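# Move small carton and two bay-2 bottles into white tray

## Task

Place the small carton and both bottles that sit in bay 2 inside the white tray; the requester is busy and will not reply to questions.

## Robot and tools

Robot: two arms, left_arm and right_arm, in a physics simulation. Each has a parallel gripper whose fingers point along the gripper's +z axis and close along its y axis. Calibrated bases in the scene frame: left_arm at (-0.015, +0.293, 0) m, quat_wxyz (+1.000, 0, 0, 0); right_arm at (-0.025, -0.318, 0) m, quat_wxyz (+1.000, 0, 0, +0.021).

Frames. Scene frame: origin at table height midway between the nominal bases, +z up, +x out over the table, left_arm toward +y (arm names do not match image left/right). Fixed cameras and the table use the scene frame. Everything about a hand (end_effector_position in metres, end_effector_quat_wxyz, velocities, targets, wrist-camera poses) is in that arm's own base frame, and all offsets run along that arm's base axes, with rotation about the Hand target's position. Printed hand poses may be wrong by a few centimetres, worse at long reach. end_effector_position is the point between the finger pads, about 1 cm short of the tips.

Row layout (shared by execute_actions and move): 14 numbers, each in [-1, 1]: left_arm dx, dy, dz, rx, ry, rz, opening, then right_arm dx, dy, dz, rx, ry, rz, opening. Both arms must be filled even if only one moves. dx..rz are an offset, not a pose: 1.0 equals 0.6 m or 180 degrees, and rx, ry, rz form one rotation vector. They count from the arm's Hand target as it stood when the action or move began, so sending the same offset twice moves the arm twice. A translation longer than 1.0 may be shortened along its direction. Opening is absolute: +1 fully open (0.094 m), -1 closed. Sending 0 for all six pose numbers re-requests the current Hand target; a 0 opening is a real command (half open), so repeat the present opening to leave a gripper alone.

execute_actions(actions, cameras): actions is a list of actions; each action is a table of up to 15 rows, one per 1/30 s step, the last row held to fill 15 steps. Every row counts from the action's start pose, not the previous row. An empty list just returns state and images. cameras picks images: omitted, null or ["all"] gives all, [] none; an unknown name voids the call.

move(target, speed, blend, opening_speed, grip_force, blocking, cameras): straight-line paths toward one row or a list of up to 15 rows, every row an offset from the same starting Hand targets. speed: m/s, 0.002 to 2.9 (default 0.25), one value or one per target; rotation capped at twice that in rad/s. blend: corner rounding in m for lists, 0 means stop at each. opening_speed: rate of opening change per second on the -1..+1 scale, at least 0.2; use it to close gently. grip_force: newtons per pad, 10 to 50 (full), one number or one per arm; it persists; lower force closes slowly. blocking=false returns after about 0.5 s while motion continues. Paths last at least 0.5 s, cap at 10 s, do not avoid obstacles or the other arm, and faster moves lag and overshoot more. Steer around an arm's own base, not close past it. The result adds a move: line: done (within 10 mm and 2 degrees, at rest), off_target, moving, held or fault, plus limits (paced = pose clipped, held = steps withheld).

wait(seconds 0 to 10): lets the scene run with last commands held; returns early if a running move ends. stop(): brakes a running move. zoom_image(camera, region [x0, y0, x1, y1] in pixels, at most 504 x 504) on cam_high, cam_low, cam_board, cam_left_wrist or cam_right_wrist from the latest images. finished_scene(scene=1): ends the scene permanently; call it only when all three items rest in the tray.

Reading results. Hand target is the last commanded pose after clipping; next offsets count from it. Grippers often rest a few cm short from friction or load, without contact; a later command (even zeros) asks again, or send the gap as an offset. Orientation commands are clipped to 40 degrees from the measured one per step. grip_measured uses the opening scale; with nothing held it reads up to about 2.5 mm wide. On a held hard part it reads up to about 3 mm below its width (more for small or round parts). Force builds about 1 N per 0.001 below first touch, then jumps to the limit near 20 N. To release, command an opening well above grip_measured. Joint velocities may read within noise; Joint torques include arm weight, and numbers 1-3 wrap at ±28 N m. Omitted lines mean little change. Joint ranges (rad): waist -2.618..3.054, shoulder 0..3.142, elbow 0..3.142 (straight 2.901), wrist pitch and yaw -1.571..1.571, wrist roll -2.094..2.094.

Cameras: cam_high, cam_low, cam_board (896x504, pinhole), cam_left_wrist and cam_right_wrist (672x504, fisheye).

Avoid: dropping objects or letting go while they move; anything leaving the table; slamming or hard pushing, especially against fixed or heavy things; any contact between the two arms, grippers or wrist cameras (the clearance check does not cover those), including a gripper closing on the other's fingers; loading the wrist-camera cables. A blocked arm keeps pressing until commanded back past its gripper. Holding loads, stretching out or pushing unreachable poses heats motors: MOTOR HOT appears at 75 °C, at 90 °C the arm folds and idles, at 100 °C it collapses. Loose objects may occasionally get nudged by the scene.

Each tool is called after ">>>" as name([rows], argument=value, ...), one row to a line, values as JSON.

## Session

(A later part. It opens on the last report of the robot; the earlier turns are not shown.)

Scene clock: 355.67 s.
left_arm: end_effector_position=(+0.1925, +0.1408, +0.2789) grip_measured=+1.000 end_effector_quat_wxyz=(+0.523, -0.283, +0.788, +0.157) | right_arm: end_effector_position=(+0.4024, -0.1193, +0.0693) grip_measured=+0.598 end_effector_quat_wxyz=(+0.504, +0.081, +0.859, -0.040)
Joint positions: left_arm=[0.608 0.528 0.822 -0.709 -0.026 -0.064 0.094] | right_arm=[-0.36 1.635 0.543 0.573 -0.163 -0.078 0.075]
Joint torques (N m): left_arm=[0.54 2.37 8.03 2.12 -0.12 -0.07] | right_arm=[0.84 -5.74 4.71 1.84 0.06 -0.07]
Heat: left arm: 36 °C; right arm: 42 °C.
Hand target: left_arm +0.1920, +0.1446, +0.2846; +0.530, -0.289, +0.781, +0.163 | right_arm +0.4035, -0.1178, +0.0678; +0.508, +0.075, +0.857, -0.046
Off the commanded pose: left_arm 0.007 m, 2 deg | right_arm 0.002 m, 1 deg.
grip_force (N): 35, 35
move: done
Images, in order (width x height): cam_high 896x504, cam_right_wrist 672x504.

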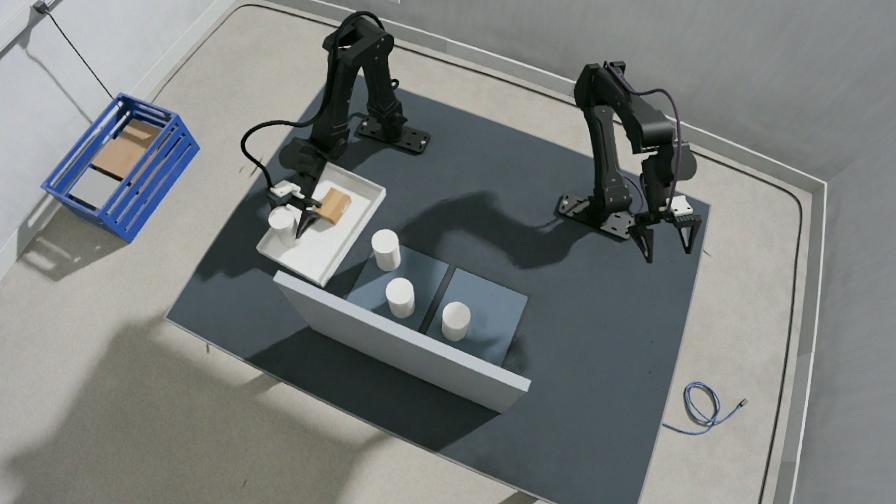

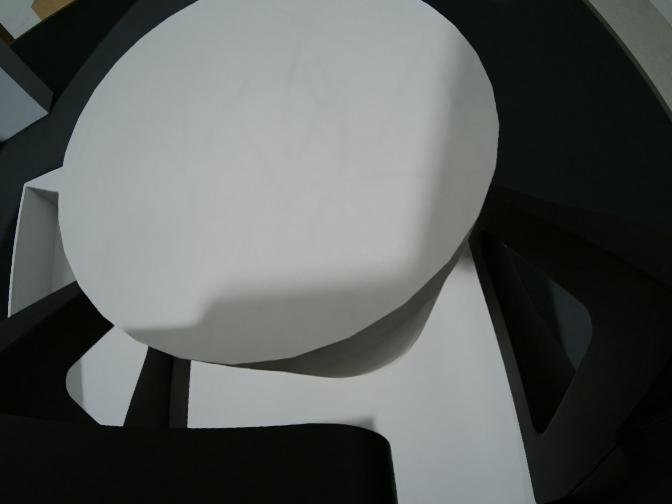

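>>> move([
  [0, 0, 0, 0, 0, 0, 1, 0, 0.01, 0.003, 0, 0, 0, 0.9],
  [0, 0, 0, 0, 0, 0, 1, -0.005, 0.01, 0.203, 0, 0, 0, 0.9],
  [0, 0, 0, 0, 0, 0, 1, -0.206, 0.163, 0.253, 0, 0, 0.11, 0.9],
  [0, 0, 0, 0, 0, 0, 1, -0.1225, 0.63, 0.153, 0, 0, 0.267, 0.9],
  [0, 0, 0, 0, 0, 0, 1, -0.0275, 0.707, 0.032, 0, 0, 0.267, 0.9],
], speed=[0.05,0.15,0.35,0.4,0.2], blend=[0,0.02,0.05,0.04,0], cameras=["cam_high","cam_right_wrist","cam_board"])

Scene clock: 372.63 s.
left_arm: end_effector_position=(+0.1925, +0.1408, +0.2789) grip_measured=+1.000 end_effector_quat_wxyz=(+0.523, -0.283, +0.788, +0.157) | right_arm: end_effector_position=(+0.3772, +0.2974, +0.0779) grip_measured=+0.898 end_effector_quat_wxyz=(+0.465, -0.287, +0.822, +0.162)
Joint positions: left_arm=[0.608 0.528 0.822 -0.709 -0.026 -0.064 0.094] | right_arm=[0.663 1.794 0.819 0.434 -0.007 -0.005 0.089]
Joint torques (N m): left_arm=[0.55 2.37 8.03 2.13 -0.12 -0.08] | right_arm=[0.84 -6.9 8.2 1.83 0.15 0.07]
Heat: left arm: 36 °C; right arm: 42 °C.
Hand target: left_arm +0.1920, +0.1446, +0.2846; +0.530, -0.289, +0.781, +0.163 | right_arm +0.3869, +0.3065, +0.0869; +0.483, -0.281, +0.813, +0.165
Off the commanded pose: left_arm 0.007 m, 2 deg | right_arm 0.016 m, 2 deg.
grip_force (N): 35, 35
move: off_target (right_arm)
Images, in order (width x height): cam_high 896x504, cam_board 896x504, cam_right_wrist 672x504.

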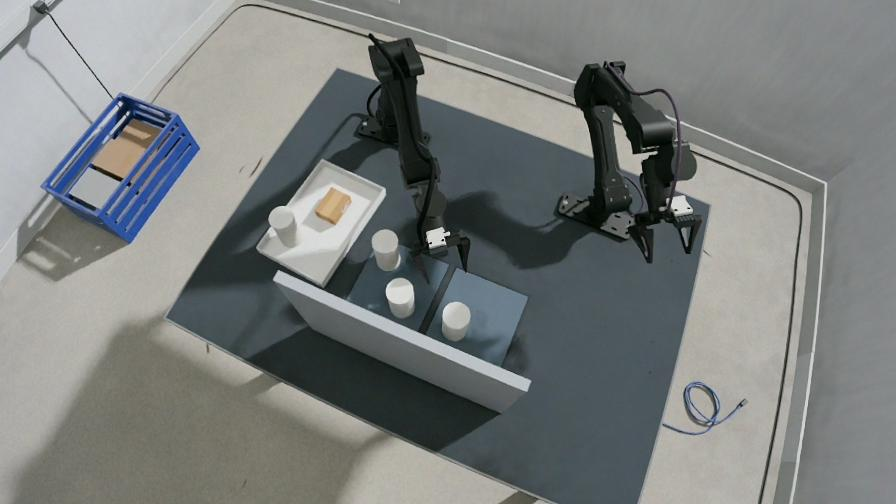

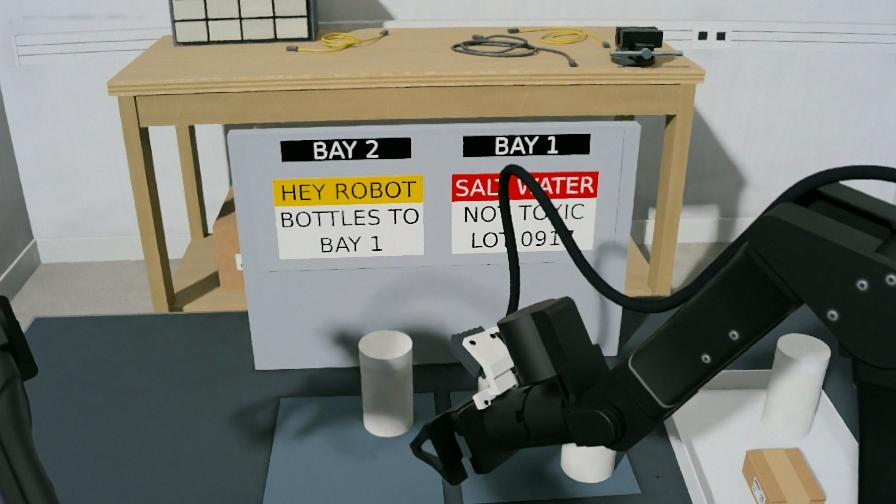

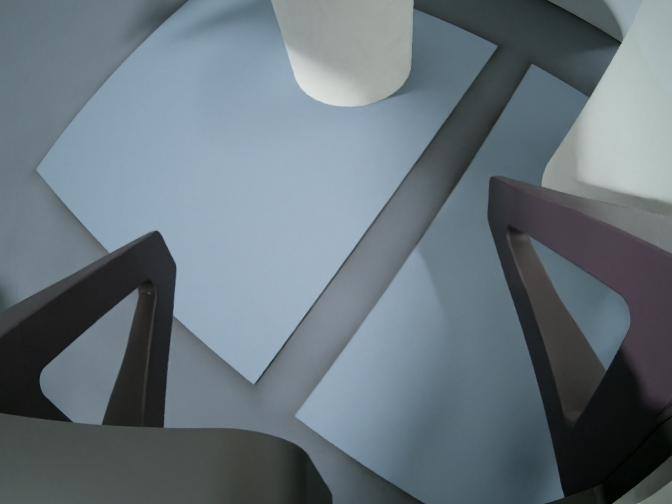

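>>> move(target=[0, 0, 0, 0, 0, 0, 1, 0.154, 0.122, 0.012, 0, 0, 0, 0.9], speed=0.14, cameras=["cam_high","cam_right_wrist"])

Scene clock: 384.07 s.
left_arm: end_effector_position=(+0.1925, +0.1408, +0.2789) grip_measured=+1.000 end_effector_quat_wxyz=(+0.523, -0.283, +0.788, +0.157) | right_arm: end_effector_position=(+0.4735, +0.3724, +0.0918) grip_measured=+0.898 end_effector_quat_wxyz=(+0.476, -0.285, +0.816, +0.165)
Joint positions: left_arm=[0.608 0.528 0.822 -0.709 -0.026 -0.064 0.094] | right_arm=[0.663 2.151 1.397 0.239 -0.007 -0.005 0.089]
Joint torques (N m): left_arm=[0.53 2.37 8.03 2.12 -0.12 -0.08] | right_arm=[0.85 -10.82 9.07 1.61 0.15 0.07]
Heat: left arm: 36 °C; right arm: 42 °C.
Hand target: left_arm +0.1920, +0.1446, +0.2846; +0.530, -0.289, +0.781, +0.163 | right_arm +0.4793, +0.3797, +0.0942; +0.483, -0.281, +0.813, +0.165
Off the commanded pose: left_arm 0.007 m, 2 deg | right_arm 0.010 m, 1 deg.
grip_force (N): 35, 35
move: done
Images, in order (width x height): cam_high 896x504, cam_right_wrist 672x504.

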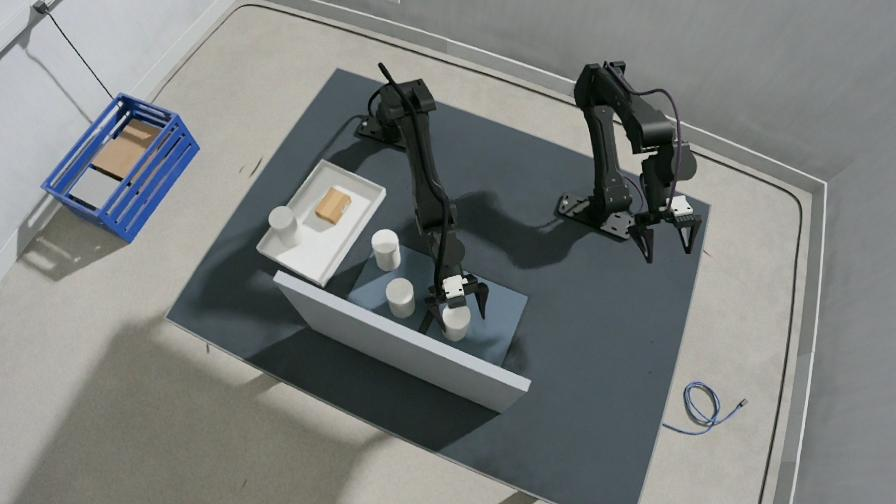

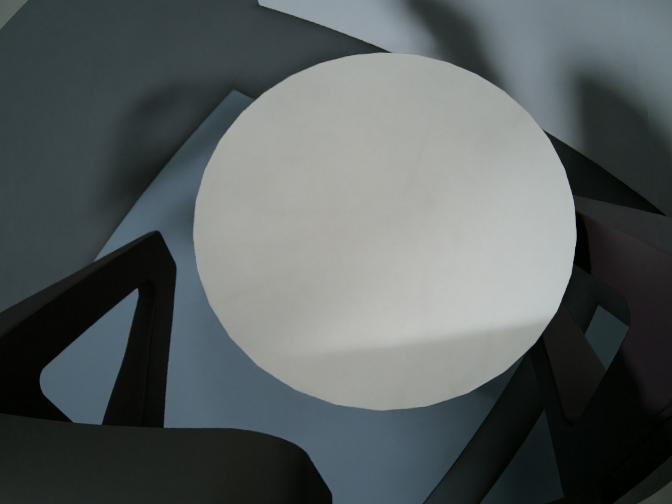

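>>> move([
  [0, 0, 0, 0, 0, 0, 1, -0.002, -0.019, -0.02, 0, 0, 0, 0.9],
  [0, 0, 0, 0, 0, 0, 1, -0.002, -0.019, -0.02, 0, 0, 0, -0.05],
], speed=0.1, cameras=["cam_high","cam_right_wrist"])

Scene clock: 391.10 s.
left_arm: end_effector_position=(+0.1925, +0.1408, +0.2789) grip_measured=+1.000 end_effector_quat_wxyz=(+0.523, -0.283, +0.788, +0.157) | right_arm: end_effector_position=(+0.4760, +0.3706, +0.0933) grip_measured=+0.224 end_effector_quat_wxyz=(+0.484, -0.281, +0.812, +0.167)
Joint positions: left_arm=[0.608 0.528 0.822 -0.709 -0.026 -0.064 0.094] | right_arm=[0.658 2.151 1.385 0.27 -0.007 -0.005 0.058]
Joint torques (N m): left_arm=[0.54 2.39 8.03 2.13 -0.12 -0.08] | right_arm=[-0.44 -11.03 5.6 1.82 -0.01 -0.01]
Heat: left arm: 36 °C; right arm: 42 °C.
Hand target: left_arm +0.1920, +0.1446, +0.2846; +0.530, -0.289, +0.781, +0.163 | right_arm +0.4782, +0.3681, +0.0822; +0.483, -0.281, +0.813, +0.165
Off the commanded pose: left_arm 0.007 m, 2 deg | right_arm 0.011 m, 0 deg.
grip_force (N): 35, 35
move: off_target (right_arm); target 2's new opening was sent with right_arm's hand 0.012 m and 0 deg from that target
Images, in order (width x height): cam_high 896x504, cam_right_wrist 672x504.

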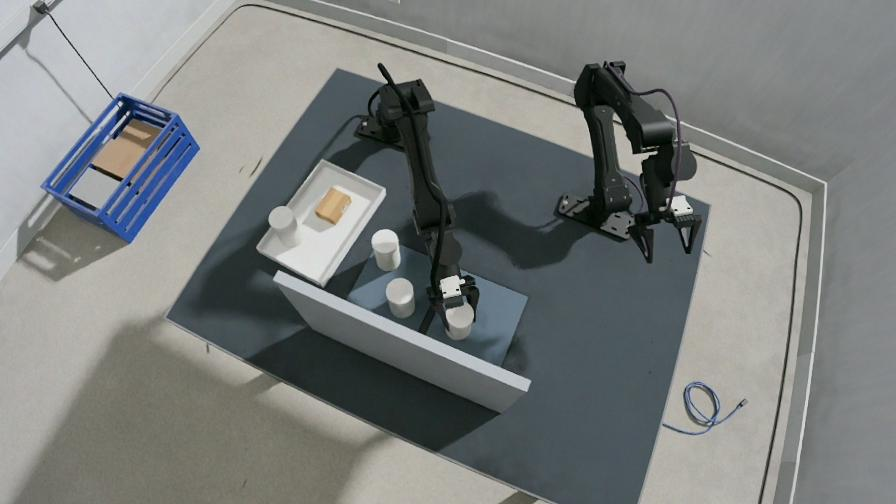

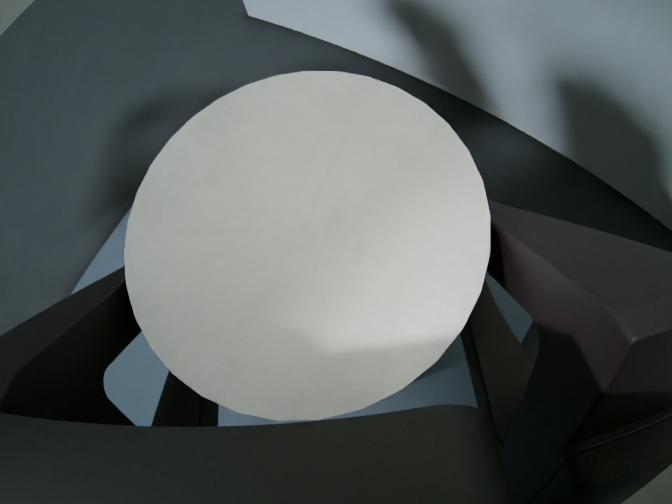

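>>> move([
  [0, 0, 0, 0, 0, 0, 1, -0.033, -0.025, 0.2, 0, 0, 0, -0.05],
  [0, 0, 0, 0, 0, 0, 1, -0.403, -0.305, 0.313, 0, 0, 0, -0.05],
  [0, 0, 0, 0, 0, 0, 1, -0.313, -0.483, 0.313, 0, 0, -0.128, -0.05],
  [0, 0, 0, 0, 0, 0, 1, -0.285, -0.633, 0.30, 0, 0, -0.28, -0.05],
], speed=[0.15,0.25,0.25,0.25], blend=[0.02,0.04,0.04,0], cameras=["cam_high","cam_board"])

Scene clock: 415.10 s.
left_arm: end_effector_position=(+0.1925, +0.1408, +0.2789) grip_measured=+1.000 end_effector_quat_wxyz=(+0.523, -0.283, +0.788, +0.157) | right_arm: end_effector_position=(+0.3010, -0.0065, +0.2525) grip_measured=+0.223 end_effector_quat_wxyz=(+0.486, +0.076, +0.869, -0.052)
Joint positions: left_arm=[0.608 0.528 0.822 -0.709 -0.026 -0.064 0.094] | right_arm=[0.147 0.867 0.888 -0.597 0.29 0.165 0.057]
Joint torques (N m): left_arm=[0.53 2.36 8.05 2.12 -0.11 -0.08] | right_arm=[-0.59 -1.31 6.63 1.95 0.32 0.11]
Motor temperatures (°C): left_arm=[25 25 34 36 25 24 26] | right_arm=[25 37 34 44 26 22 27]
Heat: left arm: 36 °C; right arm: 44 °C.
Hand target: left_arm +0.1920, +0.1446, +0.2846; +0.530, -0.289, +0.781, +0.163 | right_arm +0.3073, -0.0116, +0.2622; +0.507, +0.092, +0.855, -0.056
Off the commanded pose: left_arm 0.007 m, 2 deg | right_arm 0.013 m, 3 deg.
grip_force (N): 35, 35
move: off_target (right_arm)
Images, in order (width x height): cam_high 896x504, cam_board 896x504.

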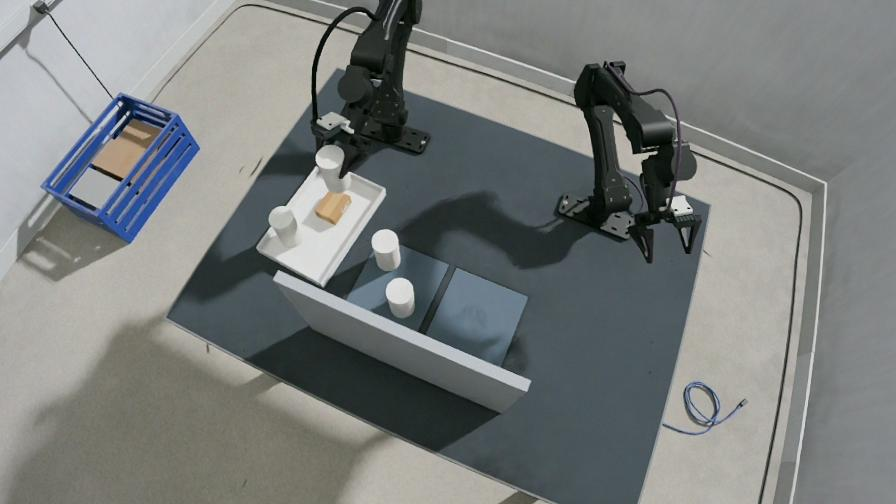

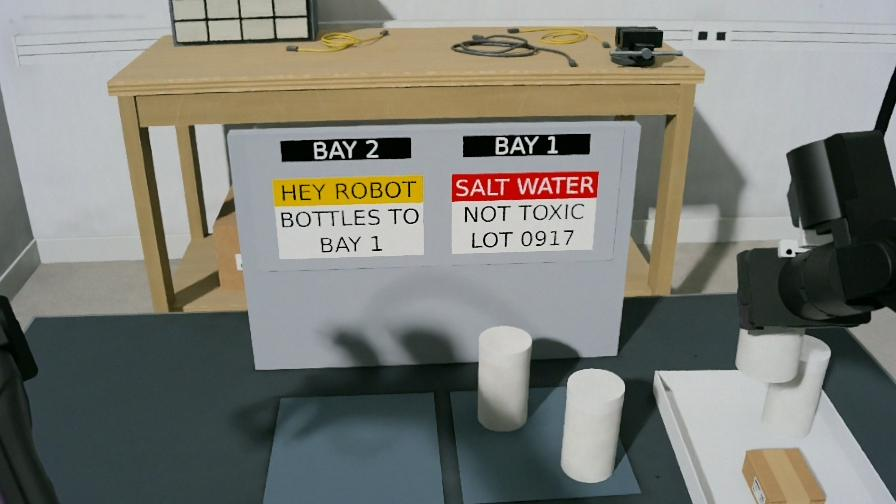

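>>> move(target=[0, 0, 0, 0, 0, 0, 1, 0.21, -0.02, -0.062, -0.007, -0.027, 0, -0.05], speed=0.2, cameras=["cam_high","cam_low"])

>>> zoom_image(camera="cam_high", region=[220, 130, 420, 300])

Scene clock: 423.50 s.
left_arm: end_effector_position=(+0.1925, +0.1408, +0.2789) grip_measured=+1.000 end_effector_quat_wxyz=(+0.523, -0.283, +0.788, +0.157) | right_arm: end_effector_position=(+0.4182, -0.0209, +0.2001) grip_measured=+0.223 end_effector_quat_wxyz=(+0.510, +0.087, +0.854, -0.063)
Joint positions: left_arm=[0.608 0.528 0.822 -0.709 -0.026 -0.064 0.094] | right_arm=[0.052 1.326 0.866 -0.048 0.243 0.112 0.057]
Joint torques (N m): left_arm=[0.55 2.36 8.08 2.12 -0.11 -0.08] | right_arm=[-0.8 -4.78 9.65 2.05 0.05 -0.1]
Heat: left arm: 36 °C; right arm: 44 °C.
Hand target: left_arm +0.1920, +0.1446, +0.2846; +0.530, -0.289, +0.781, +0.163 | right_arm +0.4333, -0.0236, +0.2251; +0.544, +0.089, +0.832, -0.062
Off the commanded pose: left_arm 0.007 m, 2 deg | right_arm 0.029 m, 5 deg.
grip_force (N): 35, 35
move: off_target (right_arm)
Images, in order (width x height): cam_high 896x504, cam_low 896x504.

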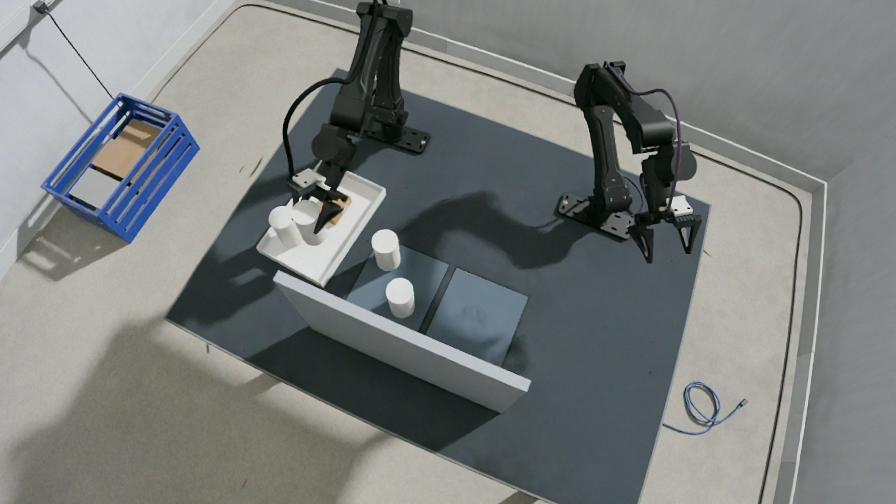

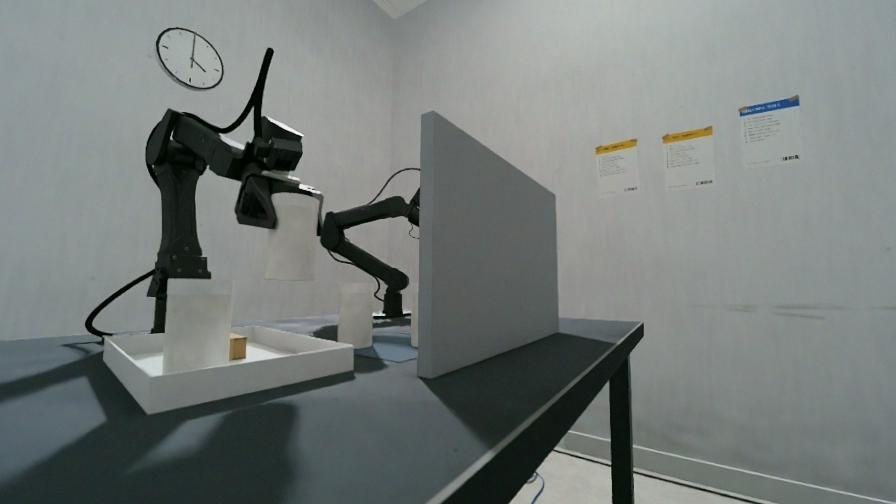

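Scaled by 2.520 from the camera's 896x504 image, which has a finer 1280x720 frame.

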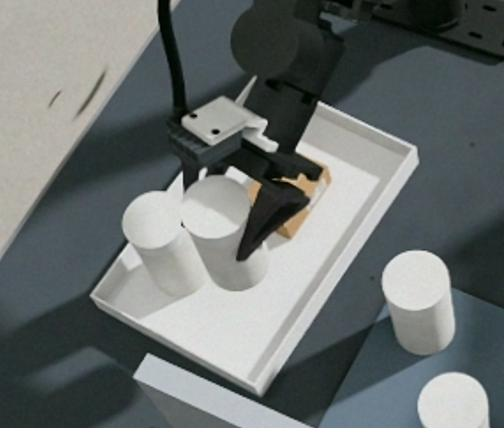

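>>> move(target=[0, 0, 0, 0, 0, 0, 1, 0.0, 0.003, -0.13, 0, 0, 0, -0.05], speed=0.12, cameras=["cam_high","cam_low"])

>>> zoom_image(camera="cam_high", region=[220, 130, 420, 300])

>>> zoom_image(camera="cam_low", region=[80, 200, 380, 420])

Scene clock: 430.10 s.
left_arm: end_effector_position=(+0.1925, +0.1408, +0.2789) grip_measured=+1.000 end_effector_quat_wxyz=(+0.523, -0.283, +0.788, +0.157) | right_arm: end_effector_position=(+0.4267, -0.0204, +0.1384) grip_measured=+0.223 end_effector_quat_wxyz=(+0.523, +0.089, +0.845, -0.061)
Joint positions: left_arm=[0.608 0.528 0.822 -0.709 -0.026 -0.064 0.094] | right_arm=[0.052 1.461 0.679 0.306 0.243 0.112 0.057]
Joint torques (N m): left_arm=[0.57 2.4 8.05 2.12 -0.12 -0.08] | right_arm=[-0.24 -5.49 6.23 2.11 0.09 -0.07]
Heat: left arm: 36 °C; right arm: 45 °C.
Hand target: left_arm +0.1920, +0.1446, +0.2846; +0.530, -0.289, +0.781, +0.163 | right_arm +0.4332, -0.0218, +0.1470; +0.544, +0.089, +0.832, -0.062
Off the commanded pose: left_arm 0.007 m, 2 deg | right_arm 0.011 m, 3 deg.
grip_force (N): 35, 35
move: off_target (right_arm)
Images, in order (width x height): cam_high 896x504, cam_low 896x504.

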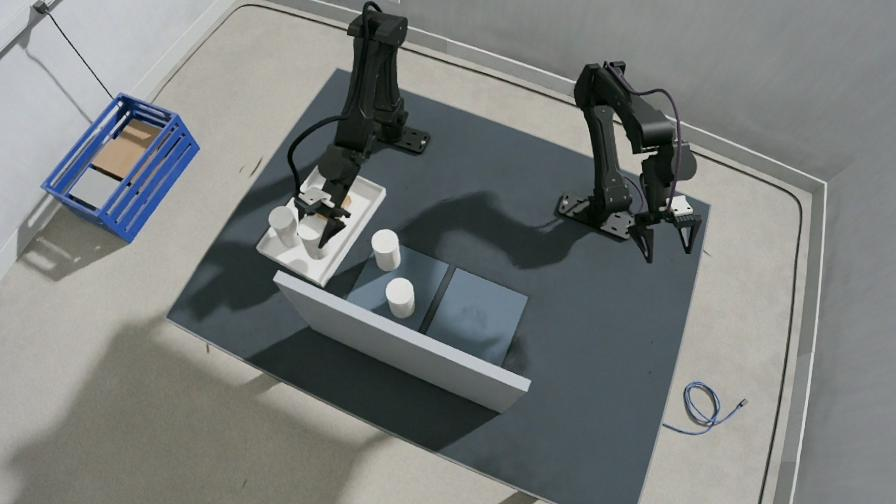

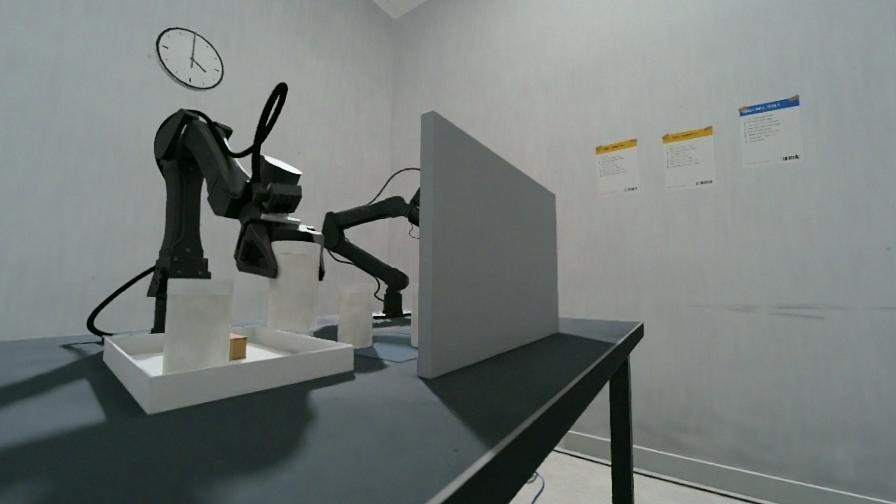

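Scaled by 2.520 from the camera's 896x504 image, which has a finer 1280x720 frame.

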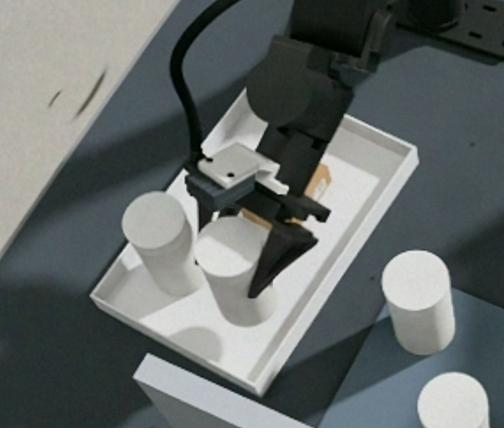

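Scaled by 1.680 from the camera's 896x504 image, which has a finer 1280x720 frame.

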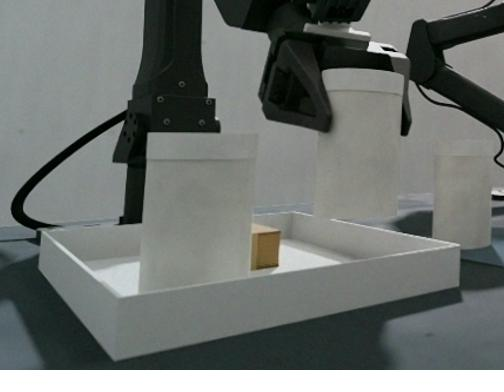

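>>> move([
  [0, 0, 0, 0, 0, 0, 1, -0.016, 0, -0.04, 0, 0, 0, -0.05],
  [0, 0, 0, 0, 0, 0, 1, -0.016, 0, -0.06, 0, 0.005, 0, -0.05],
], speed=[0.1,0.025], cameras=["cam_high","cam_low"])

>>> zoom_image(camera="cam_high", region=[220, 130, 420, 300])

>>> zoom_image(camera="cam_low", region=[80, 200, 380, 420])

Scene clock: 437.27 s.
left_arm: end_effector_position=(+0.1925, +0.1408, +0.2789) grip_measured=+1.000 end_effector_quat_wxyz=(+0.523, -0.283, +0.788, +0.157) | right_arm: end_effector_position=(+0.4181, -0.0209, +0.1026) grip_measured=+0.223 end_effector_quat_wxyz=(+0.516, +0.088, +0.850, -0.062)
Joint positions: left_arm=[0.608 0.528 0.822 -0.709 -0.026 -0.064 0.094] | right_arm=[0.052 1.527 0.58 0.454 0.243 0.112 0.057]
Joint torques (N m): left_arm=[0.53 2.39 8.05 2.12 -0.12 -0.08] | right_arm=[-0.09 -5.78 5.55 2.1 0.1 -0.05]
Heat: left arm: 36 °C; right arm: 45 °C.
Hand target: left_arm +0.1920, +0.1446, +0.2846; +0.530, -0.289, +0.781, +0.163 | right_arm +0.4236, -0.0219, +0.1110; +0.537, +0.088, +0.836, -0.062
Off the commanded pose: left_arm 0.007 m, 2 deg | right_arm 0.010 m, 3 deg.
grip_force (N): 35, 35
move: off_target (right_arm)
Images, in order (width x height): cam_high 896x504, cam_low 896x504.

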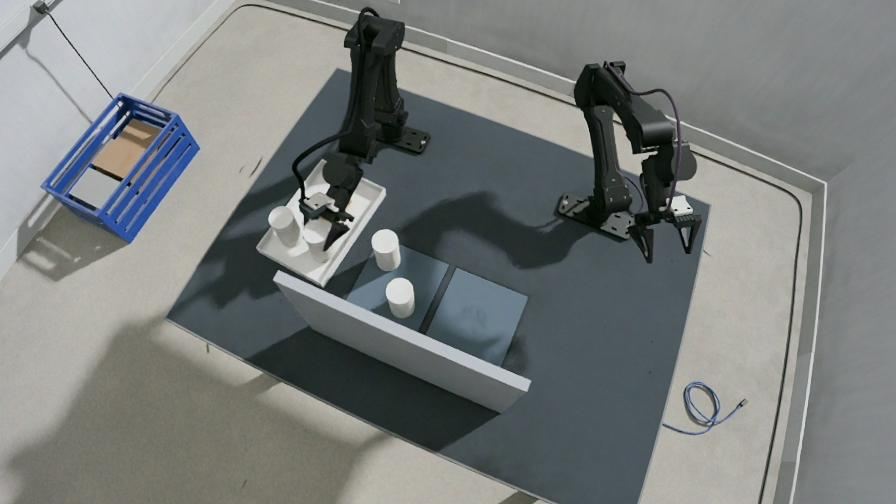

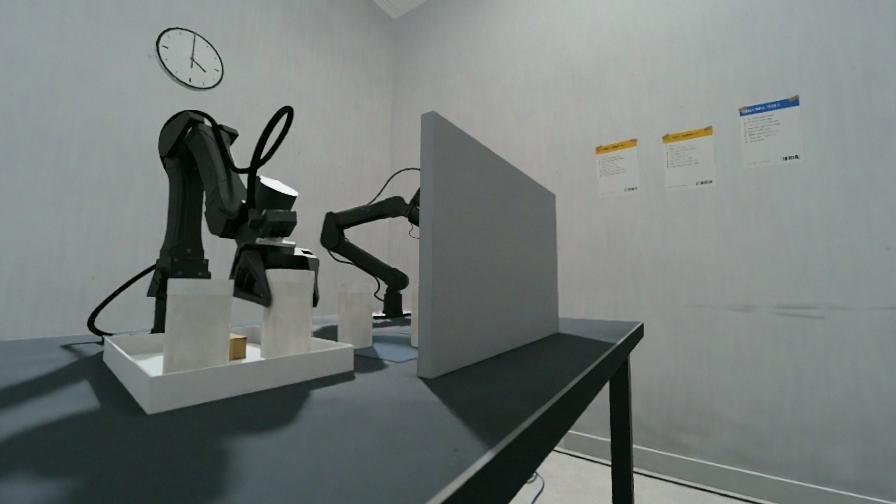

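Scaled by 2.520 from the camera's 896x504 image, which has a finer 1280x720 frame.

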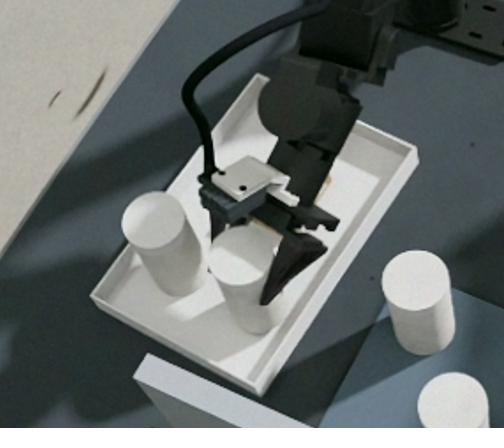

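Scaled by 1.680 from the camera's 896x504 image, which has a finer 1280x720 frame.

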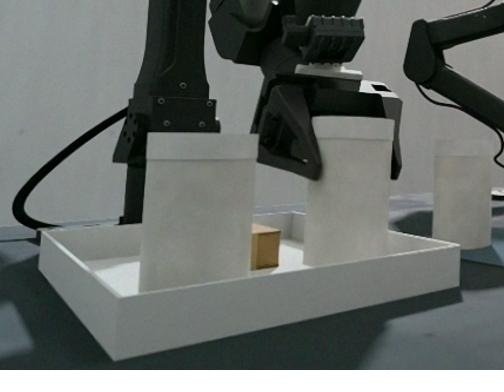

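Nearly down; creep until contact.

>>> move(target=[0, 0, 0, 0, 0, 0, 1, 0, 0, -0.013, 0, 0, 0, -0.05], speed=0.02, cameras=["cam_high","cam_low"])

>>> zoom_image(camera="cam_low", region=[80, 200, 380, 420])

Scene clock: 441.53 s.
left_arm: end_effector_position=(+0.1925, +0.1408, +0.2789) grip_measured=+1.000 end_effector_quat_wxyz=(+0.523, -0.283, +0.788, +0.157) | right_arm: end_effector_position=(+0.4183, -0.0208, +0.0952) grip_measured=+0.223 end_effector_quat_wxyz=(+0.517, +0.088, +0.849, -0.062)
Joint positions: left_arm=[0.608 0.528 0.822 -0.709 -0.026 -0.064 0.094] | right_arm=[0.052 1.554 0.565 0.497 0.243 0.112 0.057]
Joint torques (N m): left_arm=[0.54 2.4 8.03 2.13 -0.11 -0.08] | right_arm=[-0.09 -5.76 5.39 2.11 0.1 -0.05]
Heat: left arm: 36 °C; right arm: 46 °C.
Hand target: left_arm +0.1920, +0.1446, +0.2846; +0.530, -0.289, +0.781, +0.163 | right_arm +0.4237, -0.0219, +0.1033; +0.537, +0.088, +0.836, -0.062
Off the commanded pose: left_arm 0.007 m, 2 deg | right_arm 0.010 m, 3 deg.
grip_force (N): 35, 35
move: off_target (right_arm)
Images, in order (width x height): cam_high 896x504, cam_low 896x504.

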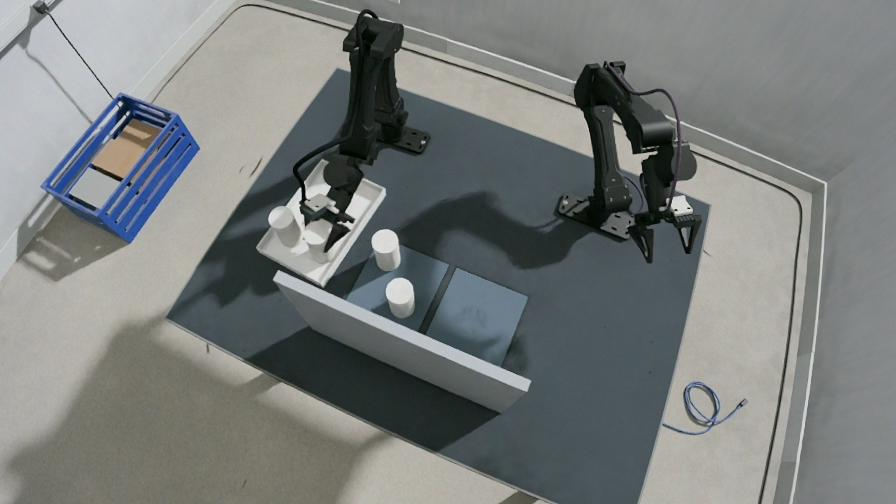

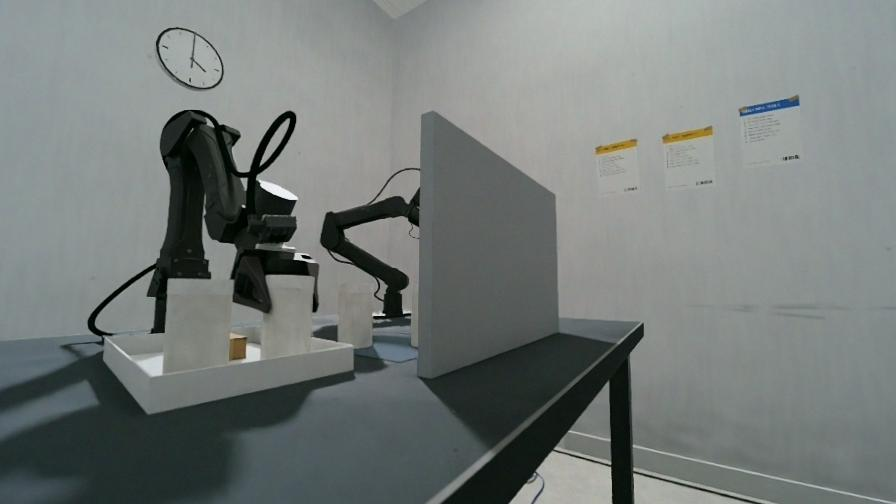

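Scaled by 1.680 from the camera's 896x504 image, which has a finer 1280x720 frame.

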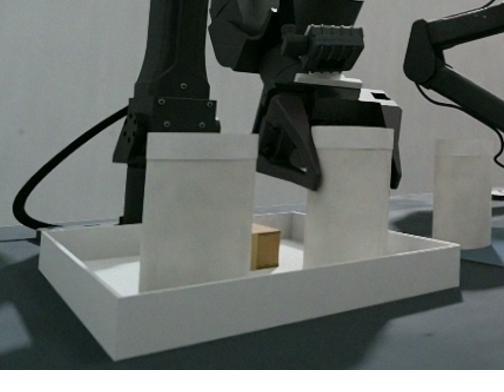

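>>> move(target=[0, 0, 0, 0, 0, 0, 1, 0, 0, -0.01, 0, 0, 0, -0.05], speed=0.02, cameras=["cam_low"])

>>> move(target=[0, 0, 0, 0, 0, 0, 1, 0, 0, -0.008, 0, 0, 0, -0.05], speed=0.02, cameras=["cam_low"])

>>> zoom_image(camera="cam_low", region=[80, 200, 380, 420])

Scene clock: 446.97 s.
left_arm: end_effector_position=(+0.1925, +0.1408, +0.2789) grip_measured=+1.000 end_effector_quat_wxyz=(+0.523, -0.283, +0.788, +0.157) | right_arm: end_effector_position=(+0.4190, -0.0208, +0.0904) grip_measured=+0.223 end_effector_quat_wxyz=(+0.519, +0.088, +0.848, -0.062)
Joint positions: left_arm=[0.608 0.528 0.822 -0.709 -0.026 -0.064 0.094] | right_arm=[0.052 1.575 0.556 0.532 0.243 0.112 0.057]
Joint torques (N m): left_arm=[0.54 2.36 8.06 2.13 -0.11 -0.09] | right_arm=[-0.1 -5.76 5.19 2.1 0.1 -0.06]
Heat: left arm: 36 °C; right arm: 47 °C.
Hand target: left_arm +0.1920, +0.1446, +0.2846; +0.530, -0.289, +0.781, +0.163 | right_arm +0.4236, -0.0219, +0.0972; +0.537, +0.088, +0.836, -0.062
Off the commanded pose: left_arm 0.007 m, 2 deg | right_arm 0.008 m, 3 deg.
grip_force (N): 35, 35
move: off_target (right_arm)
Images, in order (width x height): cam_low 896x504.

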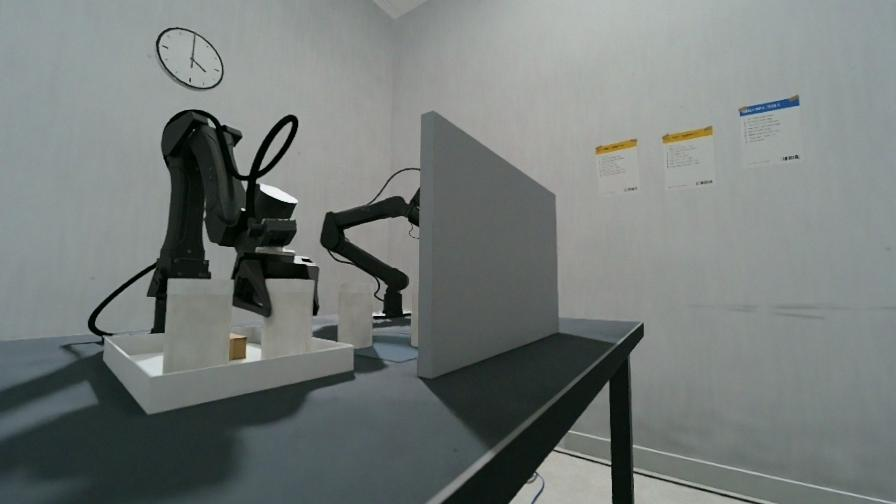

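Scene clock: 447.80 s.
left_arm: end_effector_position=(+0.1925, +0.1408, +0.2789) grip_measured=+1.000 end_effector_quat_wxyz=(+0.523, -0.283, +0.788, +0.157) | right_arm: end_effector_position=(+0.4221, -0.0207, +0.0907) grip_measured=+0.223 end_effector_quat_wxyz=(+0.526, +0.089, +0.844, -0.061)
Joint positions: left_arm=[0.608 0.528 0.822 -0.709 -0.026 -0.064 0.094] | right_arm=[0.052 1.593 0.554 0.569 0.243 0.112 0.057]
Joint torques (N m): left_arm=[0.54 2.39 8.08 2.13 -0.12 -0.08] | right_arm=[-0.12 -5.67 4.71 2.02 0.1 -0.06]
Heat: left arm: 36 °C; right arm: 47 °C.
Hand target: left_arm +0.1920, +0.1446, +0.2846; +0.530, -0.289, +0.781, +0.163 | right_arm +0.4236, -0.0219, +0.0925; +0.537, +0.088, +0.836, -0.062
Off the commanded pose: left_arm 0.007 m, 2 deg | right_arm 0.003 m, 2 deg.
grip_force (N): 35, 35
move: done
Images, in order (width x height): cam_low 896x504.

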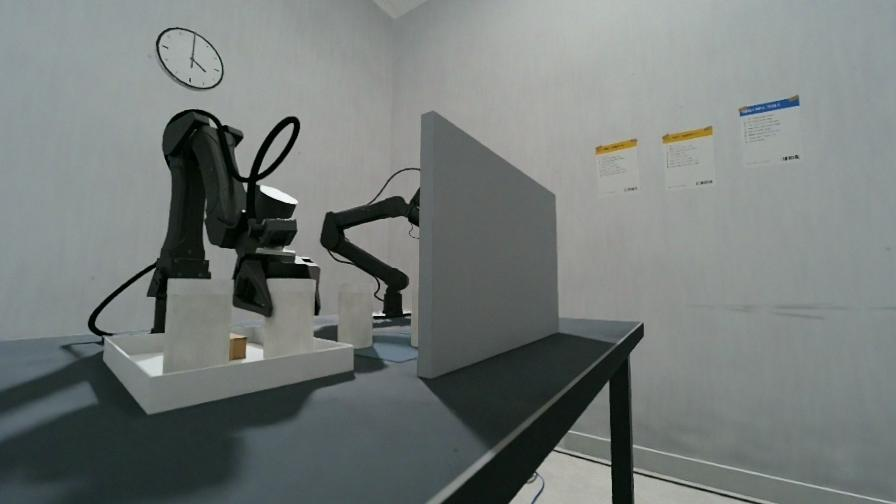

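Scaled by 1.680 from the camera's 896x504 image, which has a finer 1280x720 frame.

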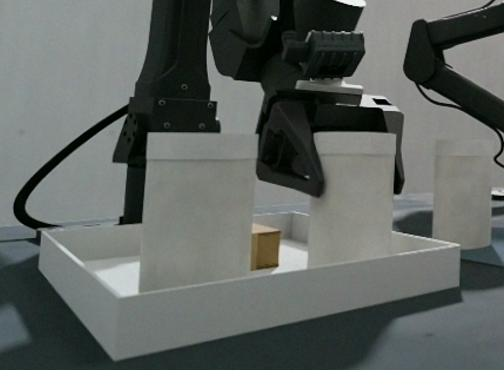

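>>> move([
  [0, 0, 0, 0, 0, 0, 1, 0, 0, 0, 0, 0, 0, -0.05],
  [0, 0, 0, 0, 0, 0, 1, 0, 0, 0, 0, 0, 0, 0.6],
], speed=0.02, opening_speed=0.5, cameras=["cam_high","cam_right_wrist","cam_low"])

>>> zoom_image(camera="cam_high", region=[220, 130, 420, 300])

Scene clock: 453.87 s.
left_arm: end_effector_position=(+0.1925, +0.1408, +0.2789) grip_measured=+1.000 end_effector_quat_wxyz=(+0.523, -0.283, +0.788, +0.157) | right_arm: end_effector_position=(+0.4245, -0.0205, +0.0955) grip_measured=+0.598 end_effector_quat_wxyz=(+0.535, +0.090, +0.838, -0.059)
Joint positions: left_arm=[0.608 0.528 0.822 -0.709 -0.026 -0.064 0.094] | right_arm=[0.052 1.593 0.554 0.591 0.243 0.112 0.075]
Joint torques (N m): left_arm=[0.55 2.36 8.03 2.12 -0.11 -0.09] | right_arm=[-0.12 -5.6 4.71 1.85 0.1 -0.06]
Heat: left arm: 36 °C; right arm: 47 °C.
Hand target: left_arm +0.1920, +0.1446, +0.2846; +0.530, -0.289, +0.781, +0.163 | right_arm +0.4236, -0.0219, +0.0923; +0.537, +0.088, +0.836, -0.062
Off the commanded pose: left_arm 0.007 m, 2 deg | right_arm 0.003 m, 1 deg.
grip_force (N): 35, 35
move: done
Images, in order (width x height): cam_high 896x504, cam_low 896x504, cam_right_wrist 672x504.

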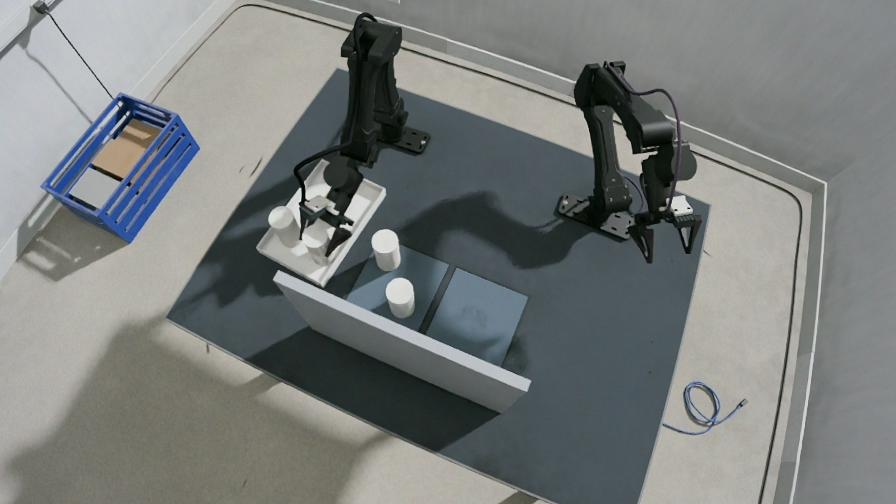

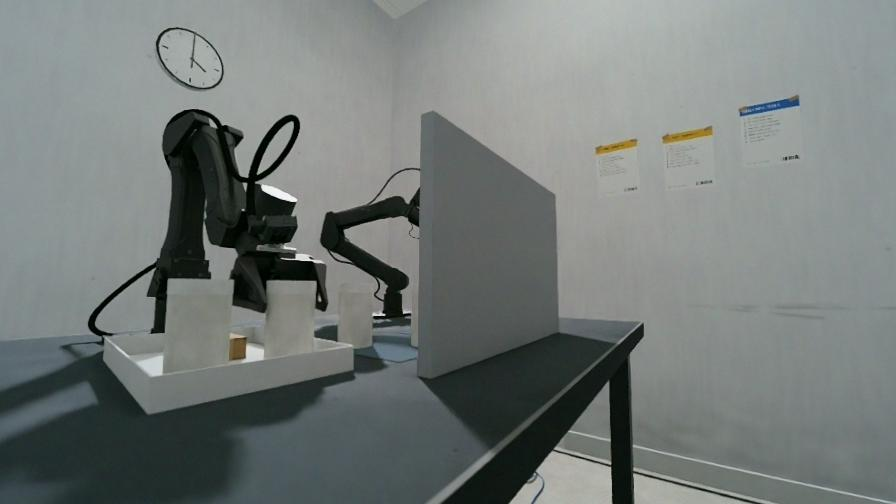

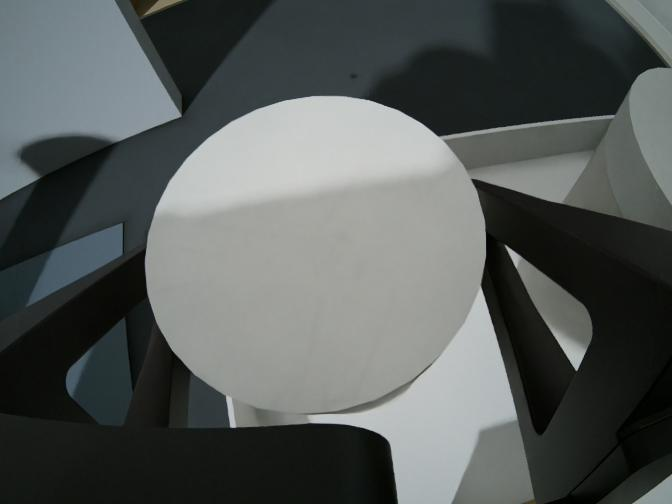

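Scaled by 2.520 from the camera's 896x504 image, which has a finer 1280x720 frame.

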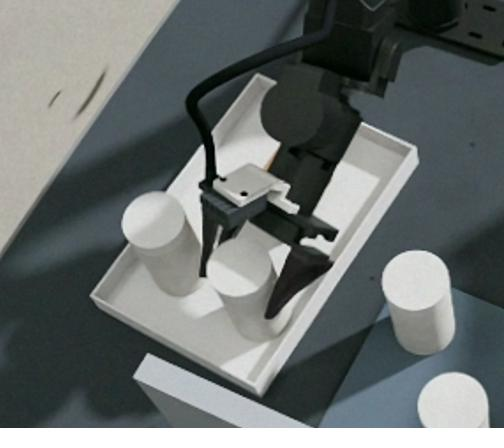

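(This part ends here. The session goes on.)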